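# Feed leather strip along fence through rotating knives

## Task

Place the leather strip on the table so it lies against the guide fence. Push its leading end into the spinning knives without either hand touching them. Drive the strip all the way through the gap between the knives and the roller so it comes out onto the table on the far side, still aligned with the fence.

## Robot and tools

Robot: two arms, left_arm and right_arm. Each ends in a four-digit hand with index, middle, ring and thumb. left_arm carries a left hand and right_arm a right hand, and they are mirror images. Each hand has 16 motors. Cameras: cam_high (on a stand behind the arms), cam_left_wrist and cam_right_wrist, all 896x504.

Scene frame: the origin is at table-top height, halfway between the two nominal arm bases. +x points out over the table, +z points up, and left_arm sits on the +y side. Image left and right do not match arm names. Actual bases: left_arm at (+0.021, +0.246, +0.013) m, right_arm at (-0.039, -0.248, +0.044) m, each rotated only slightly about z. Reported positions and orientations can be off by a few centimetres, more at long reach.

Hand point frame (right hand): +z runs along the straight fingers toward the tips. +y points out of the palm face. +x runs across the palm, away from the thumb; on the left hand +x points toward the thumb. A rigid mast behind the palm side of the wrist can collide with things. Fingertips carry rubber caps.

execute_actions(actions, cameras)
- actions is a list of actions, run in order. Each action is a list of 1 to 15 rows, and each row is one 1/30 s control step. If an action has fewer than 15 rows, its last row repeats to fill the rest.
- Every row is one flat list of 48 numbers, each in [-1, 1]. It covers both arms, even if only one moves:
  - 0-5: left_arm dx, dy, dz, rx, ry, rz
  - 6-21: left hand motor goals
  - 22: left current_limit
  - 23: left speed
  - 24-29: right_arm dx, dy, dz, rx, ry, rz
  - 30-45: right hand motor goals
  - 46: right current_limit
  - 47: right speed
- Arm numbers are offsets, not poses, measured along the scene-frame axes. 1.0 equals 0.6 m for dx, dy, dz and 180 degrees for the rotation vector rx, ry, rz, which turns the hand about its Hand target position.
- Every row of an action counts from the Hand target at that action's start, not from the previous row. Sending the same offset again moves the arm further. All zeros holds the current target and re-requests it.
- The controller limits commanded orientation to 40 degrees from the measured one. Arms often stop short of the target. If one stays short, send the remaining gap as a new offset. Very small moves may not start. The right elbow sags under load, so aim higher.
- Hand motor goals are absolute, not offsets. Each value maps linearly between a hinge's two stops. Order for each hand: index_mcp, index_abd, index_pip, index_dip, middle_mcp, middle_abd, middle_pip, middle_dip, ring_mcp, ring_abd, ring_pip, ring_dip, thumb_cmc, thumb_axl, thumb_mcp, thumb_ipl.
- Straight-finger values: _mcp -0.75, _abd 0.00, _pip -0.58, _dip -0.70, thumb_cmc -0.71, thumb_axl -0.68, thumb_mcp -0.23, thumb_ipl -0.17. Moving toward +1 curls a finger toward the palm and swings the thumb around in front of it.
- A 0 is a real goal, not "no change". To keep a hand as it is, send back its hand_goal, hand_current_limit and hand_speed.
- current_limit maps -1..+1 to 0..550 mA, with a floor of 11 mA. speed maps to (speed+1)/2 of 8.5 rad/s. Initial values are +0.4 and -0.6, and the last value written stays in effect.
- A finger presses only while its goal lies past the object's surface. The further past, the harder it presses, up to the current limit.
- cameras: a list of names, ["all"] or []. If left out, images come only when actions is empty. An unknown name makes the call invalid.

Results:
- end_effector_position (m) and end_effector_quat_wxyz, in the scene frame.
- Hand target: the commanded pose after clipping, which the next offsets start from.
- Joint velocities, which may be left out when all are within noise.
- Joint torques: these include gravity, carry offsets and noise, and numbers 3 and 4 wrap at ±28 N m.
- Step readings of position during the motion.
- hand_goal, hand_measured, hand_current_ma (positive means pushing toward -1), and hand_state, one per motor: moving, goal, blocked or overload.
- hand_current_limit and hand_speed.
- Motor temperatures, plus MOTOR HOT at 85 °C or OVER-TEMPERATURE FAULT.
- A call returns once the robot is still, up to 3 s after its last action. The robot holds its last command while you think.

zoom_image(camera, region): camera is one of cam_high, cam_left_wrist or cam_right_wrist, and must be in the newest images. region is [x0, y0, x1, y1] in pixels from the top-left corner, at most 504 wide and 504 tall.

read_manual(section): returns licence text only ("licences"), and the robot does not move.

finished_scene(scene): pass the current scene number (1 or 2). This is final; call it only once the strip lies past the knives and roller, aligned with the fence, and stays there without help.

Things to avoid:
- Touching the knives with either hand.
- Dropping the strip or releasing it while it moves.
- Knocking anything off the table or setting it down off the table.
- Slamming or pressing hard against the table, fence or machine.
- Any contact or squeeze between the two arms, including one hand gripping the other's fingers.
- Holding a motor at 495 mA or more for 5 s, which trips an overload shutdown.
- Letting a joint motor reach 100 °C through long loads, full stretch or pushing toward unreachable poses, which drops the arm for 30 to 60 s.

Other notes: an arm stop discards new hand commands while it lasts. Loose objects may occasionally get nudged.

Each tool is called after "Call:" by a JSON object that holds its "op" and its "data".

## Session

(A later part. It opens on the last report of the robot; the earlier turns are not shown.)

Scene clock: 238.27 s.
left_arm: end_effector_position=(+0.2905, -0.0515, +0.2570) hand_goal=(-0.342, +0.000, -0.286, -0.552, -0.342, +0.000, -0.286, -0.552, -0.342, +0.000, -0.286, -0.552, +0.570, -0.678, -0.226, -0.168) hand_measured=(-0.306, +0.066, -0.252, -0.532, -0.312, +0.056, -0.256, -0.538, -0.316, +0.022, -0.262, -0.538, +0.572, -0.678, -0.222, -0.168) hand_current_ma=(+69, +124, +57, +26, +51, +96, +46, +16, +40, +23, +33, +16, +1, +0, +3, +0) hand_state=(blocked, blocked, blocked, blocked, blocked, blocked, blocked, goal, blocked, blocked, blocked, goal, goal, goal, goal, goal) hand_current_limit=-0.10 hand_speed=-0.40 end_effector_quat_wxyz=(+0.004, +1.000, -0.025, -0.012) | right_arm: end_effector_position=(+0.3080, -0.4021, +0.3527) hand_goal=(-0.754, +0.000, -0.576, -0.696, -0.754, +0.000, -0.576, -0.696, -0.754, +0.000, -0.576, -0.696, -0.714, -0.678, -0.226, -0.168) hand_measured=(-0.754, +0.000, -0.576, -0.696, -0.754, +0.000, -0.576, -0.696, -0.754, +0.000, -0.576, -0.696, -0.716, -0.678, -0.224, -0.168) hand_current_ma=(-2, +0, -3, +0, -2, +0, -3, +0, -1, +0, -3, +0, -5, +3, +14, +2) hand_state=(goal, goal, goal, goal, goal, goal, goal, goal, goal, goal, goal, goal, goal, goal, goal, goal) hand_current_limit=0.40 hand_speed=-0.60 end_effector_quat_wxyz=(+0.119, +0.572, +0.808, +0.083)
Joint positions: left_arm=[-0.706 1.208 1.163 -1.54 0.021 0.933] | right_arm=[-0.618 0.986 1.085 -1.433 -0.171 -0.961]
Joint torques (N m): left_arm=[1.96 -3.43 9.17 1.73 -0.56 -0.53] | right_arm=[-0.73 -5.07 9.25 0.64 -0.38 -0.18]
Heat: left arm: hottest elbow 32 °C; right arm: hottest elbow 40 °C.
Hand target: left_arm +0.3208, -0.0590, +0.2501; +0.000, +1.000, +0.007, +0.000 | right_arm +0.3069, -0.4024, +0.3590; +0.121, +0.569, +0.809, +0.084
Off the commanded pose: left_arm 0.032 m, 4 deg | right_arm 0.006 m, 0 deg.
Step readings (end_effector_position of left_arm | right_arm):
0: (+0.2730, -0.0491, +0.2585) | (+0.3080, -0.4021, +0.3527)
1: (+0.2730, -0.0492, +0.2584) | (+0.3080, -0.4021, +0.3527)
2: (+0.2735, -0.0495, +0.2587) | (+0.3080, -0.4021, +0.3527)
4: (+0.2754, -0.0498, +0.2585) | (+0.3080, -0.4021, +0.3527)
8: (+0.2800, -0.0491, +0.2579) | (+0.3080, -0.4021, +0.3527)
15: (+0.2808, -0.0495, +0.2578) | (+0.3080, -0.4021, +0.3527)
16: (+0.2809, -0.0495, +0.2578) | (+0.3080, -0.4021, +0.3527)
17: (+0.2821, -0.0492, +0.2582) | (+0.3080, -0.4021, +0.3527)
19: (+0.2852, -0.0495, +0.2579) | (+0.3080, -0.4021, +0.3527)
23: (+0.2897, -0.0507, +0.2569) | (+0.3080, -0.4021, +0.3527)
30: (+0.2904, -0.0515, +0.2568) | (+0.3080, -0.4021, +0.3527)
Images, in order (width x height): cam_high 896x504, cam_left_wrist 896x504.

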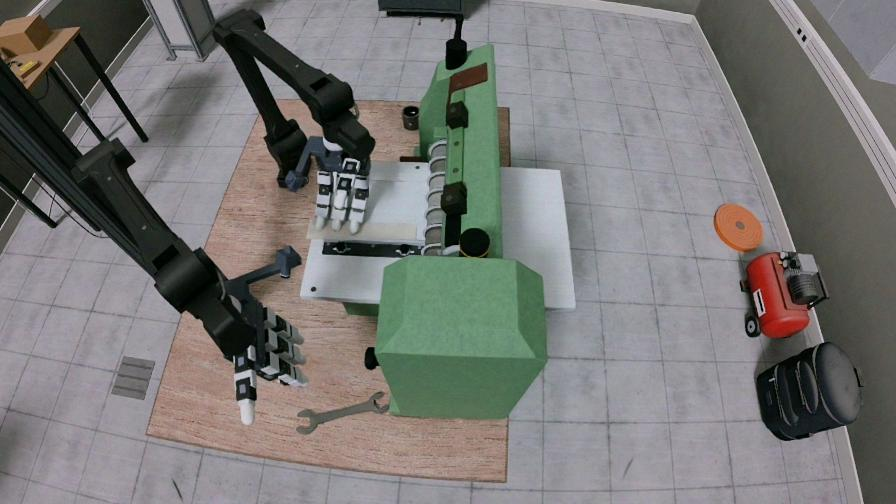

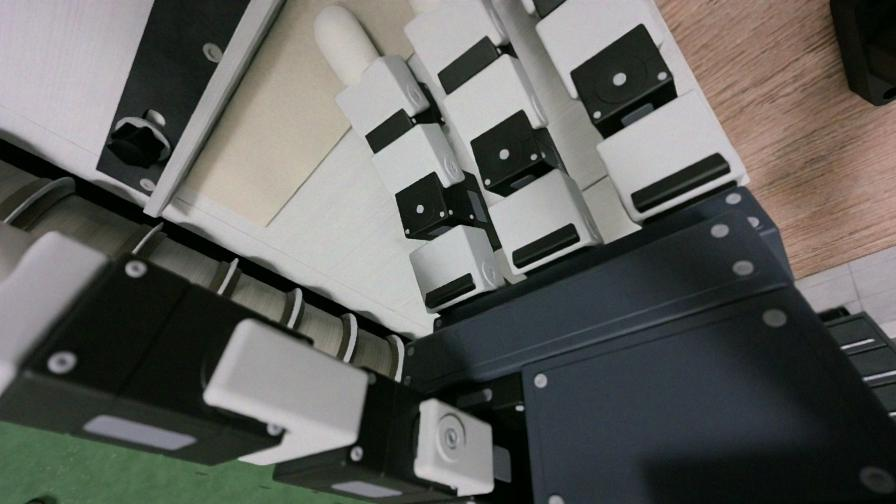

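Call:
{"op": "execute_actions", "data": {"actions": [[[0,0,0.0667,0,0,0,-0.342,0,-0.285,-0.551,-0.342,0,-0.285,-0.551,-0.342,0,-0.285,-0.551,0.571,-0.678,-0.226,-0.168,0.1,-0.4,0,0,0,0,0,0,-0.754,0,-0.576,-0.696,-0.754,0,-0.576,-0.696,-0.754,0,-0.576,-0.696,-0.714,-0.678,-0.226,-0.168,0.4,-0.6]],[[-0.06,-0.0117,0,0,0,0,-0.342,0,-0.285,-0.551,-0.342,0,-0.285,-0.551,-0.342,0,-0.285,-0.551,0.571,-0.678,-0.226,-0.168,0.1,-0.4,0,0,0,0,0,0,-0.754,0,-0.576,-0.696,-0.754,0,-0.576,-0.696,-0.754,0,-0.576,-0.696,-0.714,-0.678,-0.226,-0.168,0.4,-0.6]],[[0,0,-0.035,0,0,0,-0.342,0,-0.285,-0.551,-0.342,0,-0.285,-0.551,-0.342,0,-0.285,-0.551,0.571,-0.678,-0.226,-0.168,0.1,-0.4,0,0,0,0,0,0,-0.754,0,-0.576,-0.696,-0.754,0,-0.576,-0.696,-0.754,0,-0.576,-0.696,-0.714,-0.678,-0.226,-0.168,0.4,-0.6]],[[0,0,-0.04,0,0,0,-0.342,0,-0.285,-0.551,-0.342,0,-0.285,-0.551,-0.342,0,-0.285,-0.551,0.571,-0.678,-0.226,-0.168,0.1,-0.4,0,0,0,0,0,0,-0.754,0,-0.576,-0.696,-0.754,0,-0.576,-0.696,-0.754,0,-0.576,-0.696,-0.714,-0.678,-0.226,-0.168,0.4,-0.6]],[[0.033,0.0007,0,0,0,0,-0.342,0,-0.285,-0.551,-0.342,0,-0.285,-0.551,-0.342,0,-0.285,-0.551,0.571,-0.678,-0.226,-0.168,0.1,-0.4,0,0,0,0,0,0,-0.754,0,-0.576,-0.696,-0.754,0,-0.576,-0.696,-0.754,0,-0.576,-0.696,-0.714,-0.678,-0.226,-0.168,0.4,-0.6]],[[0.033,0.0007,0,0,0,0,-0.342,0,-0.285,-0.551,-0.342,0,-0.285,-0.551,-0.342,0,-0.285,-0.551,0.571,-0.678,-0.226,-0.168,0.1,-0.4,0,0,0,0,0,0,-0.754,0,-0.576,-0.696,-0.754,0,-0.576,-0.696,-0.754,0,-0.576,-0.696,-0.714,-0.678,-0.226,-0.168,0.4,-0.6]]], "cameras": ["cam_high","cam_left_wrist"]}}

Call:
{"op": "zoom_image", "data": {"camera": "cam_high", "region": [305, 170, 435, 270]}}

Call:
{"op": "zoom_image", "data": {"camera": "cam_left_wrist", "region": [60, 0, 400, 260]}}

Scene clock: 291.93 s.
left_arm: end_effector_position=(+0.2947, -0.0573, +0.2566) hand_goal=(-0.342, +0.000, -0.286, -0.552, -0.342, +0.000, -0.286, -0.552, -0.342, +0.000, -0.286, -0.552, +0.570, -0.678, -0.226, -0.168) hand_measured=(-0.306, +0.060, -0.250, -0.530, -0.310, +0.048, -0.256, -0.538, -0.314, +0.034, -0.264, -0.540, +0.572, -0.678, -0.222, -0.168) hand_current_ma=(+64, +108, +62, +29, +56, +78, +46, +16, +48, +44, +28, +11, +0, +0, +3, +0) hand_state=(blocked, blocked, blocked, blocked, blocked, blocked, blocked, goal, blocked, blocked, blocked, goal, goal, goal, goal, goal) hand_current_limit=0.10 hand_speed=-0.40 end_effector_quat_wxyz=(+0.006, +1.000, -0.022, -0.010) | right_arm: end_effector_position=(+0.3080, -0.4021, +0.3527) hand_goal=(-0.754, +0.000, -0.576, -0.696, -0.754, +0.000, -0.576, -0.696, -0.754, +0.000, -0.576, -0.696, -0.714, -0.678, -0.226, -0.168) hand_measured=(-0.754, +0.000, -0.576, -0.696, -0.754, +0.000, -0.576, -0.696, -0.754, +0.000, -0.576, -0.696, -0.716, -0.678, -0.224, -0.168) hand_current_ma=(-2, +0, -3, +0, -2, +0, -3, +0, -1, +0, -3, +0, -5, +3, +14, +2) hand_state=(goal, goal, goal, goal, goal, goal, goal, goal, goal, goal, goal, goal, goal, goal, goal, goal) hand_current_limit=0.40 hand_speed=-0.60 end_effector_quat_wxyz=(+0.119, +0.572, +0.808, +0.083)
Joint positions: left_arm=[-0.712 1.222 1.172 -1.529 0.022 0.921] | right_arm=[-0.618 0.986 1.085 -1.433 -0.171 -0.961]
Joint torques (N m): left_arm=[1.9 -3.19 8.68 1.94 -0.62 -0.51] | right_arm=[-0.67 -5.07 9.22 0.66 -0.37 -0.19]
Heat: left arm: hottest elbow 35 °C; right arm: hottest elbow 41 °C.
Hand target: left_arm +0.3244, -0.0652, +0.2449; +0.000, +1.000, +0.007, +0.000 | right_arm +0.3069, -0.4024, +0.3590; +0.121, +0.569, +0.809, +0.084
Off the commanded pose: left_arm 0.033 m, 4 deg | right_arm 0.006 m, 0 deg.
Step readings (end_effector_position of left_arm | right_arm):
0: (+0.2905, -0.0515, +0.2570) | (+0.3080, -0.4021, +0.3527)
1: (+0.2906, -0.0516, +0.2574) | (+0.3080, -0.4021, +0.3527)
2: (+0.2910, -0.0516, +0.2584) | (+0.3080, -0.4021, +0.3527)
4: (+0.2963, -0.0531, +0.2616) | (+0.3080, -0.4021, +0.3527)
8: (+0.3073, -0.0557, +0.2668) | (+0.3080, -0.4021, +0.3527)
15: (+0.3083, -0.0540, +0.2687) | (+0.3080, -0.4021, +0.3527)
16: (+0.3083, -0.0538, +0.2688) | (+0.3080, -0.4021, +0.3527)
17: (+0.3078, -0.0542, +0.2687) | (+0.3080, -0.4021, +0.3527)
19: (+0.3050, -0.0564, +0.2700) | (+0.3080, -0.4021, +0.3527)
23: (+0.2924, -0.0642, +0.2778) | (+0.3080, -0.4021, +0.3527)
30: (+0.2853, -0.0669, +0.2850) | (+0.3080, -0.4021, +0.3527)
31: (+0.2853, -0.0668, +0.2846) | (+0.3080, -0.4021, +0.3527)
32: (+0.2851, -0.0664, +0.2836) | (+0.3080, -0.4021, +0.3527)
34: (+0.2843, -0.0654, +0.2783) | (+0.3080, -0.4021, +0.3527)
38: (+0.2822, -0.0626, +0.2659) | (+0.3080, -0.4021, +0.3527)
45: (+0.2832, -0.0636, +0.2664) | (+0.3080, -0.4021, +0.3527)
46: (+0.2832, -0.0636, +0.2659) | (+0.3080, -0.4021, +0.3527)
47: (+0.2833, -0.0636, +0.2650) | (+0.3080, -0.4021, +0.3527)
49: (+0.2820, -0.0625, +0.2633) | (+0.3080, -0.4021, +0.3527)
53: (+0.2807, -0.0609, +0.2625) | (+0.3080, -0.4021, +0.3527)
60: (+0.2804, -0.0606, +0.2622) | (+0.3080, -0.4021, +0.3527)
61: (+0.2805, -0.0606, +0.2622) | (+0.3080, -0.4021, +0.3527)
62: (+0.2808, -0.0605, +0.2623) | (+0.3080, -0.4021, +0.3527)
64: (+0.2825, -0.0594, +0.2616) | (+0.3080, -0.4021, +0.3527)
68: (+0.2855, -0.0573, +0.2591) | (+0.3080, -0.4021, +0.3527)
75: (+0.2859, -0.0568, +0.2584) | (+0.3080, -0.4021, +0.3527)
76: (+0.2860, -0.0567, +0.2584) | (+0.3080, -0.4021, +0.3527)
77: (+0.2870, -0.0562, +0.2581) | (+0.3080, -0.4021, +0.3527)
79: (+0.2892, -0.0562, +0.2578) | (+0.3080, -0.4021, +0.3527)
83: (+0.2937, -0.0564, +0.2566) | (+0.3080, -0.4021, +0.3527)
90: (+0.2947, -0.0572, +0.2566) | (+0.3080, -0.4021, +0.3527)
Images, in order (width x height): cam_high 896x504, cam_left_wrist 896x504.

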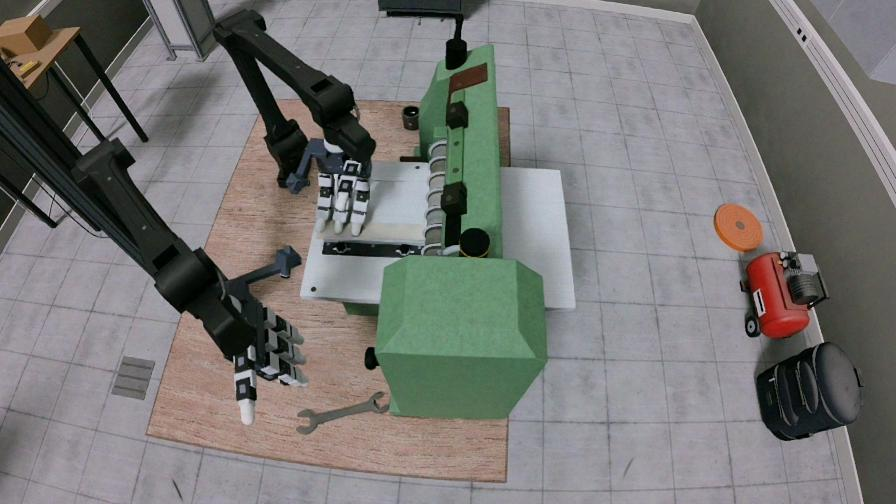

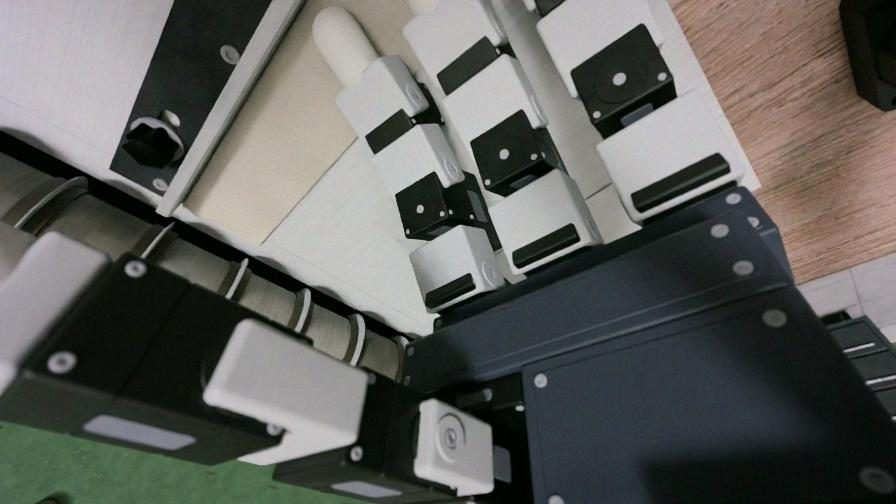

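Scaled by 3.877 from the camera's 896x504 image, which has a finer 1280x720 frame.

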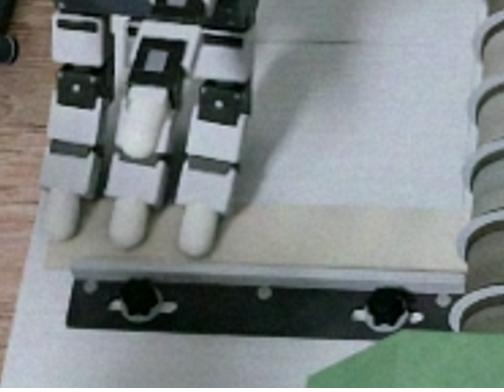

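Scaled by 1.482 from the camera's 896x504 image, which has a finer 1280x720 frame.

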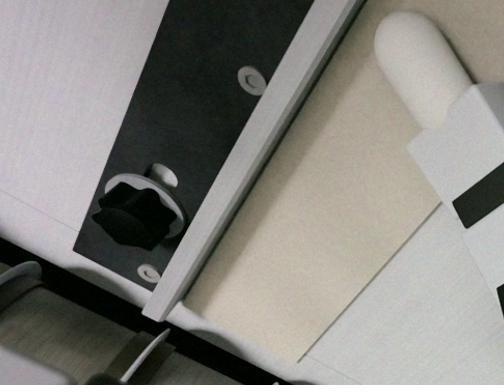

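Call:
{"op": "execute_actions", "data": {"actions": [[[0.025,0.001,0,0,0,0,-0.342,0,-0.285,-0.551,-0.342,0,-0.285,-0.551,-0.342,0,-0.285,-0.551,0.571,-0.678,-0.226,-0.168,0.1,-0.4,0,0,0,0,0,0,-0.754,0,-0.576,-0.696,-0.754,0,-0.576,-0.696,-0.754,0,-0.576,-0.696,-0.714,-0.678,-0.226,-0.168,0.4,-0.6]],[[0.025,0.001,0,0,0,0,-0.342,0,-0.285,-0.551,-0.342,0,-0.285,-0.551,-0.342,0,-0.285,-0.551,0.571,-0.678,-0.226,-0.168,0.1,-0.4,0,0,0,0,0,0,-0.754,0,-0.576,-0.696,-0.754,0,-0.576,-0.696,-0.754,0,-0.576,-0.696,-0.714,-0.678,-0.226,-0.168,0.4,-0.6]],[[0.01,0,0,0,0,0,-0.342,0,-0.285,-0.551,-0.342,0,-0.285,-0.551,-0.342,0,-0.285,-0.551,0.571,-0.678,-0.226,-0.168,0.1,-0.4,0,0,0,0,0,0,-0.754,0,-0.576,-0.696,-0.754,0,-0.576,-0.696,-0.754,0,-0.576,-0.696,-0.714,-0.678,-0.226,-0.168,0.4,-0.6]]], "cameras": ["cam_high","cam_left_wrist"]}}

Call:
{"op": "zoom_image", "data": {"camera": "cam_high", "region": [305, 170, 435, 270]}}

Scene clock: 323.07 s.
left_arm: end_effector_position=(+0.3670, -0.0549, +0.2597) hand_goal=(-0.342, +0.000, -0.286, -0.552, -0.342, +0.000, -0.286, -0.552, -0.342, +0.000, -0.286, -0.552, +0.570, -0.678, -0.226, -0.168) hand_measured=(-0.320, -0.020, -0.266, -0.536, -0.314, -0.024, -0.256, -0.538, -0.310, -0.022, -0.260, -0.550, +0.572, -0.678, -0.222, -0.168) hand_current_ma=(+31, -22, +25, +18, +48, -29, +44, +17, +56, -25, +37, +1, +0, +0, +3, +0) hand_state=(blocked, blocked, goal, goal, blocked, blocked, blocked, goal, blocked, blocked, blocked, goal, goal, goal, goal, goal) hand_current_limit=0.10 hand_speed=-0.40 end_effector_quat_wxyz=(+0.012, +0.999, +0.028, +0.021) | right_arm: end_effector_position=(+0.3080, -0.4021, +0.3527) hand_goal=(-0.754, +0.000, -0.576, -0.696, -0.754, +0.000, -0.576, -0.696, -0.754, +0.000, -0.576, -0.696, -0.714, -0.678, -0.226, -0.168) hand_measured=(-0.754, +0.000, -0.576, -0.696, -0.754, +0.000, -0.576, -0.696, -0.754, +0.000, -0.576, -0.696, -0.716, -0.678, -0.224, -0.168) hand_current_ma=(-2, +0, -3, +0, -2, +0, -3, +0, -1, +0, -3, +0, -5, +3, +14, +2) hand_state=(goal, goal, goal, goal, goal, goal, goal, goal, goal, goal, goal, goal, goal, goal, goal, goal) hand_current_limit=0.40 hand_speed=-0.60 end_effector_quat_wxyz=(+0.119, +0.572, +0.808, +0.083)
Joint positions: left_arm=[-0.618 1.319 1.258 -1.462 -0.005 0.916] | right_arm=[-0.618 0.986 1.085 -1.433 -0.171 -0.961]
Joint torques (N m): left_arm=[-0.79 -6.83 7.42 -0.21 0.34 0.04] | right_arm=[-0.73 -5.13 9.22 0.66 -0.38 -0.18]
Heat: left arm: hottest elbow 34 °C; right arm: hottest elbow 41 °C.
Hand target: left_arm +0.3604, -0.0641, +0.2451; +0.000, +1.000, +0.007, +0.000 | right_arm +0.3069, -0.4024, +0.3590; +0.121, +0.569, +0.809, +0.084
Off the commanded pose: left_arm 0.018 m, 4 deg | right_arm 0.006 m, 0 deg.
Step readings (end_effector_position of left_arm | right_arm):
0: (+0.2946, -0.0573, +0.2566) | (+0.3080, -0.4021, +0.3527)
1: (+0.2948, -0.0573, +0.2568) | (+0.3080, -0.4021, +0.3527)
2: (+0.2953, -0.0573, +0.2567) | (+0.3080, -0.4021, +0.3527)
4: (+0.2975, -0.0577, +0.2566) | (+0.3080, -0.4021, +0.3527)
8: (+0.3042, -0.0581, +0.2564) | (+0.3080, -0.4021, +0.3527)
15: (+0.3061, -0.0582, +0.2565) | (+0.3080, -0.4021, +0.3527)
16: (+0.3061, -0.0582, +0.2565) | (+0.3080, -0.4021, +0.3527)
17: (+0.3067, -0.0583, +0.2566) | (+0.3080, -0.4021, +0.3527)
19: (+0.3100, -0.0582, +0.2567) | (+0.3080, -0.4021, +0.3527)
23: (+0.3192, -0.0574, +0.2564) | (+0.3080, -0.4021, +0.3527)
30: (+0.3209, -0.0576, +0.2566) | (+0.3080, -0.4021, +0.3527)
31: (+0.3209, -0.0576, +0.2566) | (+0.3080, -0.4021, +0.3527)
32: (+0.3212, -0.0576, +0.2568) | (+0.3080, -0.4021, +0.3527)
34: (+0.3221, -0.0578, +0.2567) | (+0.3080, -0.4021, +0.3527)
38: (+0.3253, -0.0575, +0.2567) | (+0.3080, -0.4021, +0.3527)
45: (+0.3354, -0.0571, +0.2575) | (+0.3080, -0.4021, +0.3527)
Images, in order (width x height): cam_high 896x504, cam_left_wrist 896x504.

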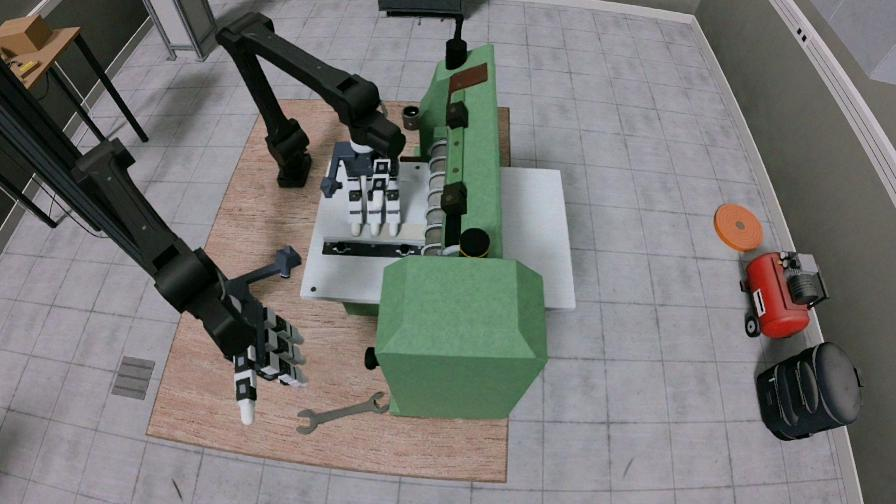

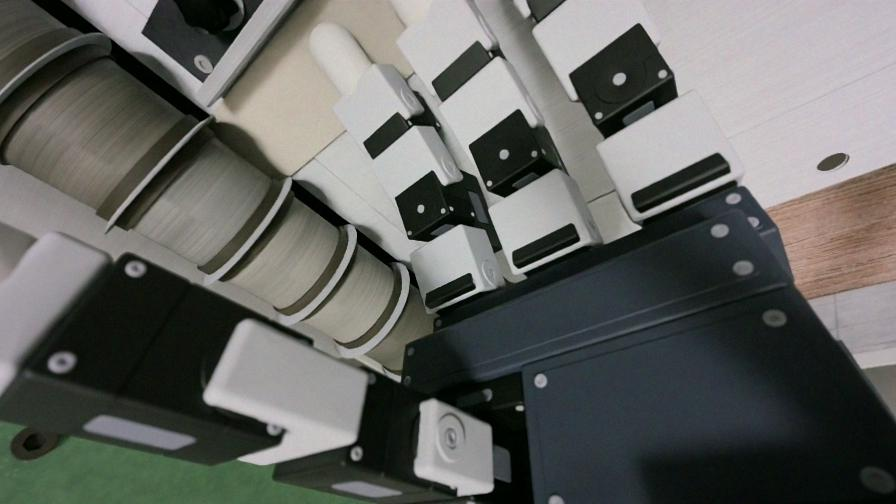

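Scaled by 3.877 from the camera's 896x504 image, which has a finer 1280x720 frame.

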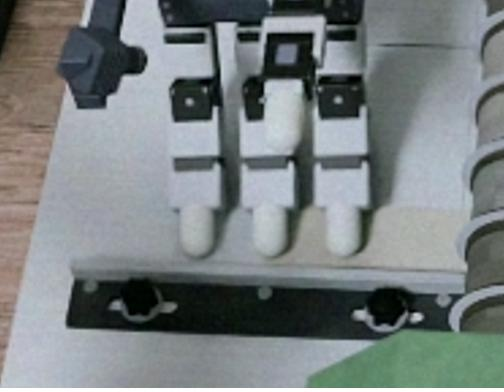

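Grabbed; lift the hand now.

Call:
{"op": "execute_actions", "data": {"actions": [[[-0.02,0,0.12,0,0,0,-0.342,0,-0.285,-0.551,-0.342,0,-0.285,-0.551,-0.342,0,-0.285,-0.551,0.571,-0.678,-0.226,-0.168,-0.1,-0.4,0,0,0,0,0,0,-0.754,0,-0.576,-0.696,-0.754,0,-0.576,-0.696,-0.754,0,-0.576,-0.696,-0.714,-0.678,-0.226,-0.168,0.4,-0.6]]], "cameras": ["cam_high","cam_left_wrist"]}}

Call:
{"op": "zoom_image", "data": {"camera": "cam_high", "region": [340, 150, 580, 340]}}

Call:
{"op": "zoom_image", "data": {"camera": "cam_left_wrist", "region": [0, 100, 400, 350]}}

Scene clock: 334.10 s.
left_arm: end_effector_position=(+0.3413, -0.0564, +0.2955) hand_goal=(-0.342, +0.000, -0.286, -0.552, -0.342, +0.000, -0.286, -0.552, -0.342, +0.000, -0.286, -0.552, +0.570, -0.678, -0.226, -0.168) hand_measured=(-0.344, -0.004, -0.284, -0.550, -0.344, -0.002, -0.284, -0.550, -0.344, -0.004, -0.284, -0.550, +0.572, -0.678, -0.222, -0.168) hand_current_ma=(-1, -1, +0, +1, -1, -1, +0, +1, -1, -2, +0, +1, +0, +0, +3, +0) hand_state=(goal, goal, goal, goal, goal, goal, goal, goal, goal, goal, goal, goal, goal, goal, goal, goal) hand_current_limit=-0.10 hand_speed=-0.40 end_effector_quat_wxyz=(-0.012, +1.000, +0.010, -0.016) | right_arm: end_effector_position=(+0.3080, -0.4021, +0.3527) hand_goal=(-0.754, +0.000, -0.576, -0.696, -0.754, +0.000, -0.576, -0.696, -0.754, +0.000, -0.576, -0.696, -0.714, -0.678, -0.226, -0.168) hand_measured=(-0.754, +0.000, -0.576, -0.696, -0.754, +0.000, -0.576, -0.696, -0.754, +0.000, -0.576, -0.696, -0.716, -0.678, -0.224, -0.168) hand_current_ma=(-2, +0, -3, +0, -2, +0, -3, +0, -1, +0, -3, +0, -5, +3, +14, +2) hand_state=(goal, goal, goal, goal, goal, goal, goal, goal, goal, goal, goal, goal, goal, goal, goal, goal) hand_current_limit=0.40 hand_speed=-0.60 end_effector_quat_wxyz=(+0.119, +0.572, +0.808, +0.083)
Joint positions: left_arm=[-0.652 1.327 1.375 -1.658 0 0.917] | right_arm=[-0.618 0.986 1.085 -1.433 -0.171 -0.961]
Joint torques (N m): left_arm=[0.44 -9.29 11.06 -0.25 0.18 -0.1] | right_arm=[-0.73 -5.07 9.22 0.66 -0.38 -0.18]
Heat: left arm: hottest elbow 34 °C; right arm: hottest elbow 41 °C.
Hand target: left_arm +0.3484, -0.0640, +0.3169; +0.000, +1.000, +0.007, +0.000 | right_arm +0.3069, -0.4024, +0.3590; +0.121, +0.569, +0.809, +0.084
Off the commanded pose: left_arm 0.024 m, 2 deg | right_arm 0.006 m, 0 deg.
Step readings (end_effector_position of left_arm | right_arm):
0: (+0.3669, -0.0552, +0.2596) | (+0.3080, -0.4021, +0.3527)
1: (+0.3668, -0.0552, +0.2598) | (+0.3080, -0.4021, +0.3527)
2: (+0.3651, -0.0548, +0.2613) | (+0.3080, -0.4021, +0.3527)
4: (+0.3575, -0.0536, +0.2650) | (+0.3080, -0.4021, +0.3527)
8: (+0.3443, -0.0545, +0.2804) | (+0.3080, -0.4021, +0.3527)
15: (+0.3426, -0.0573, +0.2959) | (+0.3080, -0.4021, +0.3527)
Images, in order (width x height): cam_high 896x504, cam_left_wrist 896x504.

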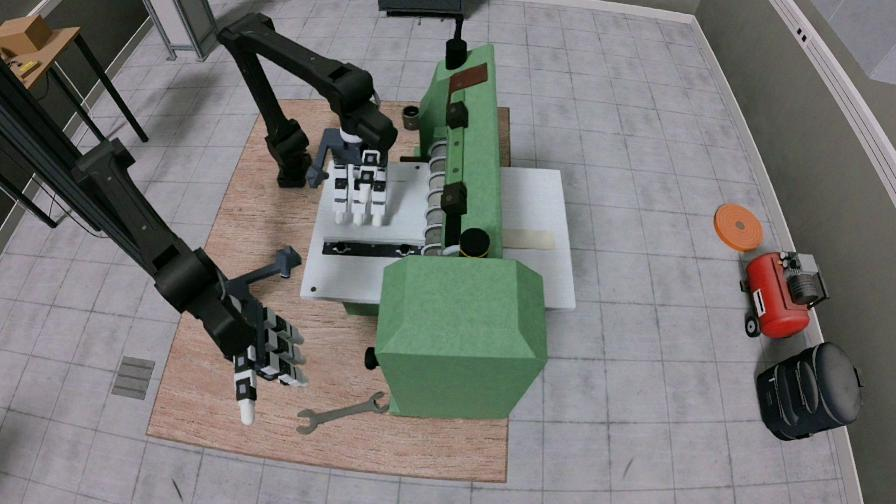

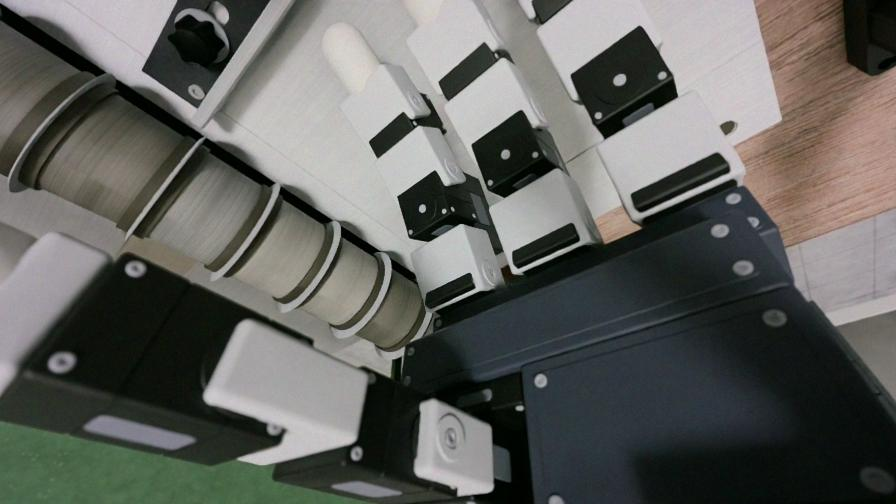

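Scaled by 2.100 from the camera's 896x504 image, which has a finer 1280x720 frame.

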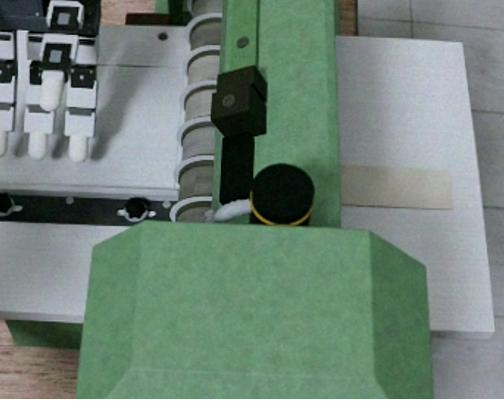

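Scaled by 1.260 from the camera's 896x504 image, which has a finer 1280x720 frame.

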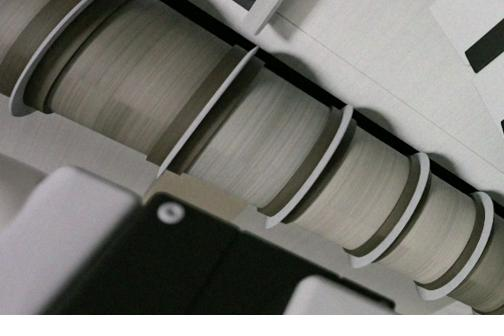

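Call:
{"op": "finished_scene", "data": {"scene": 2}}

The scene is finished: the task was done.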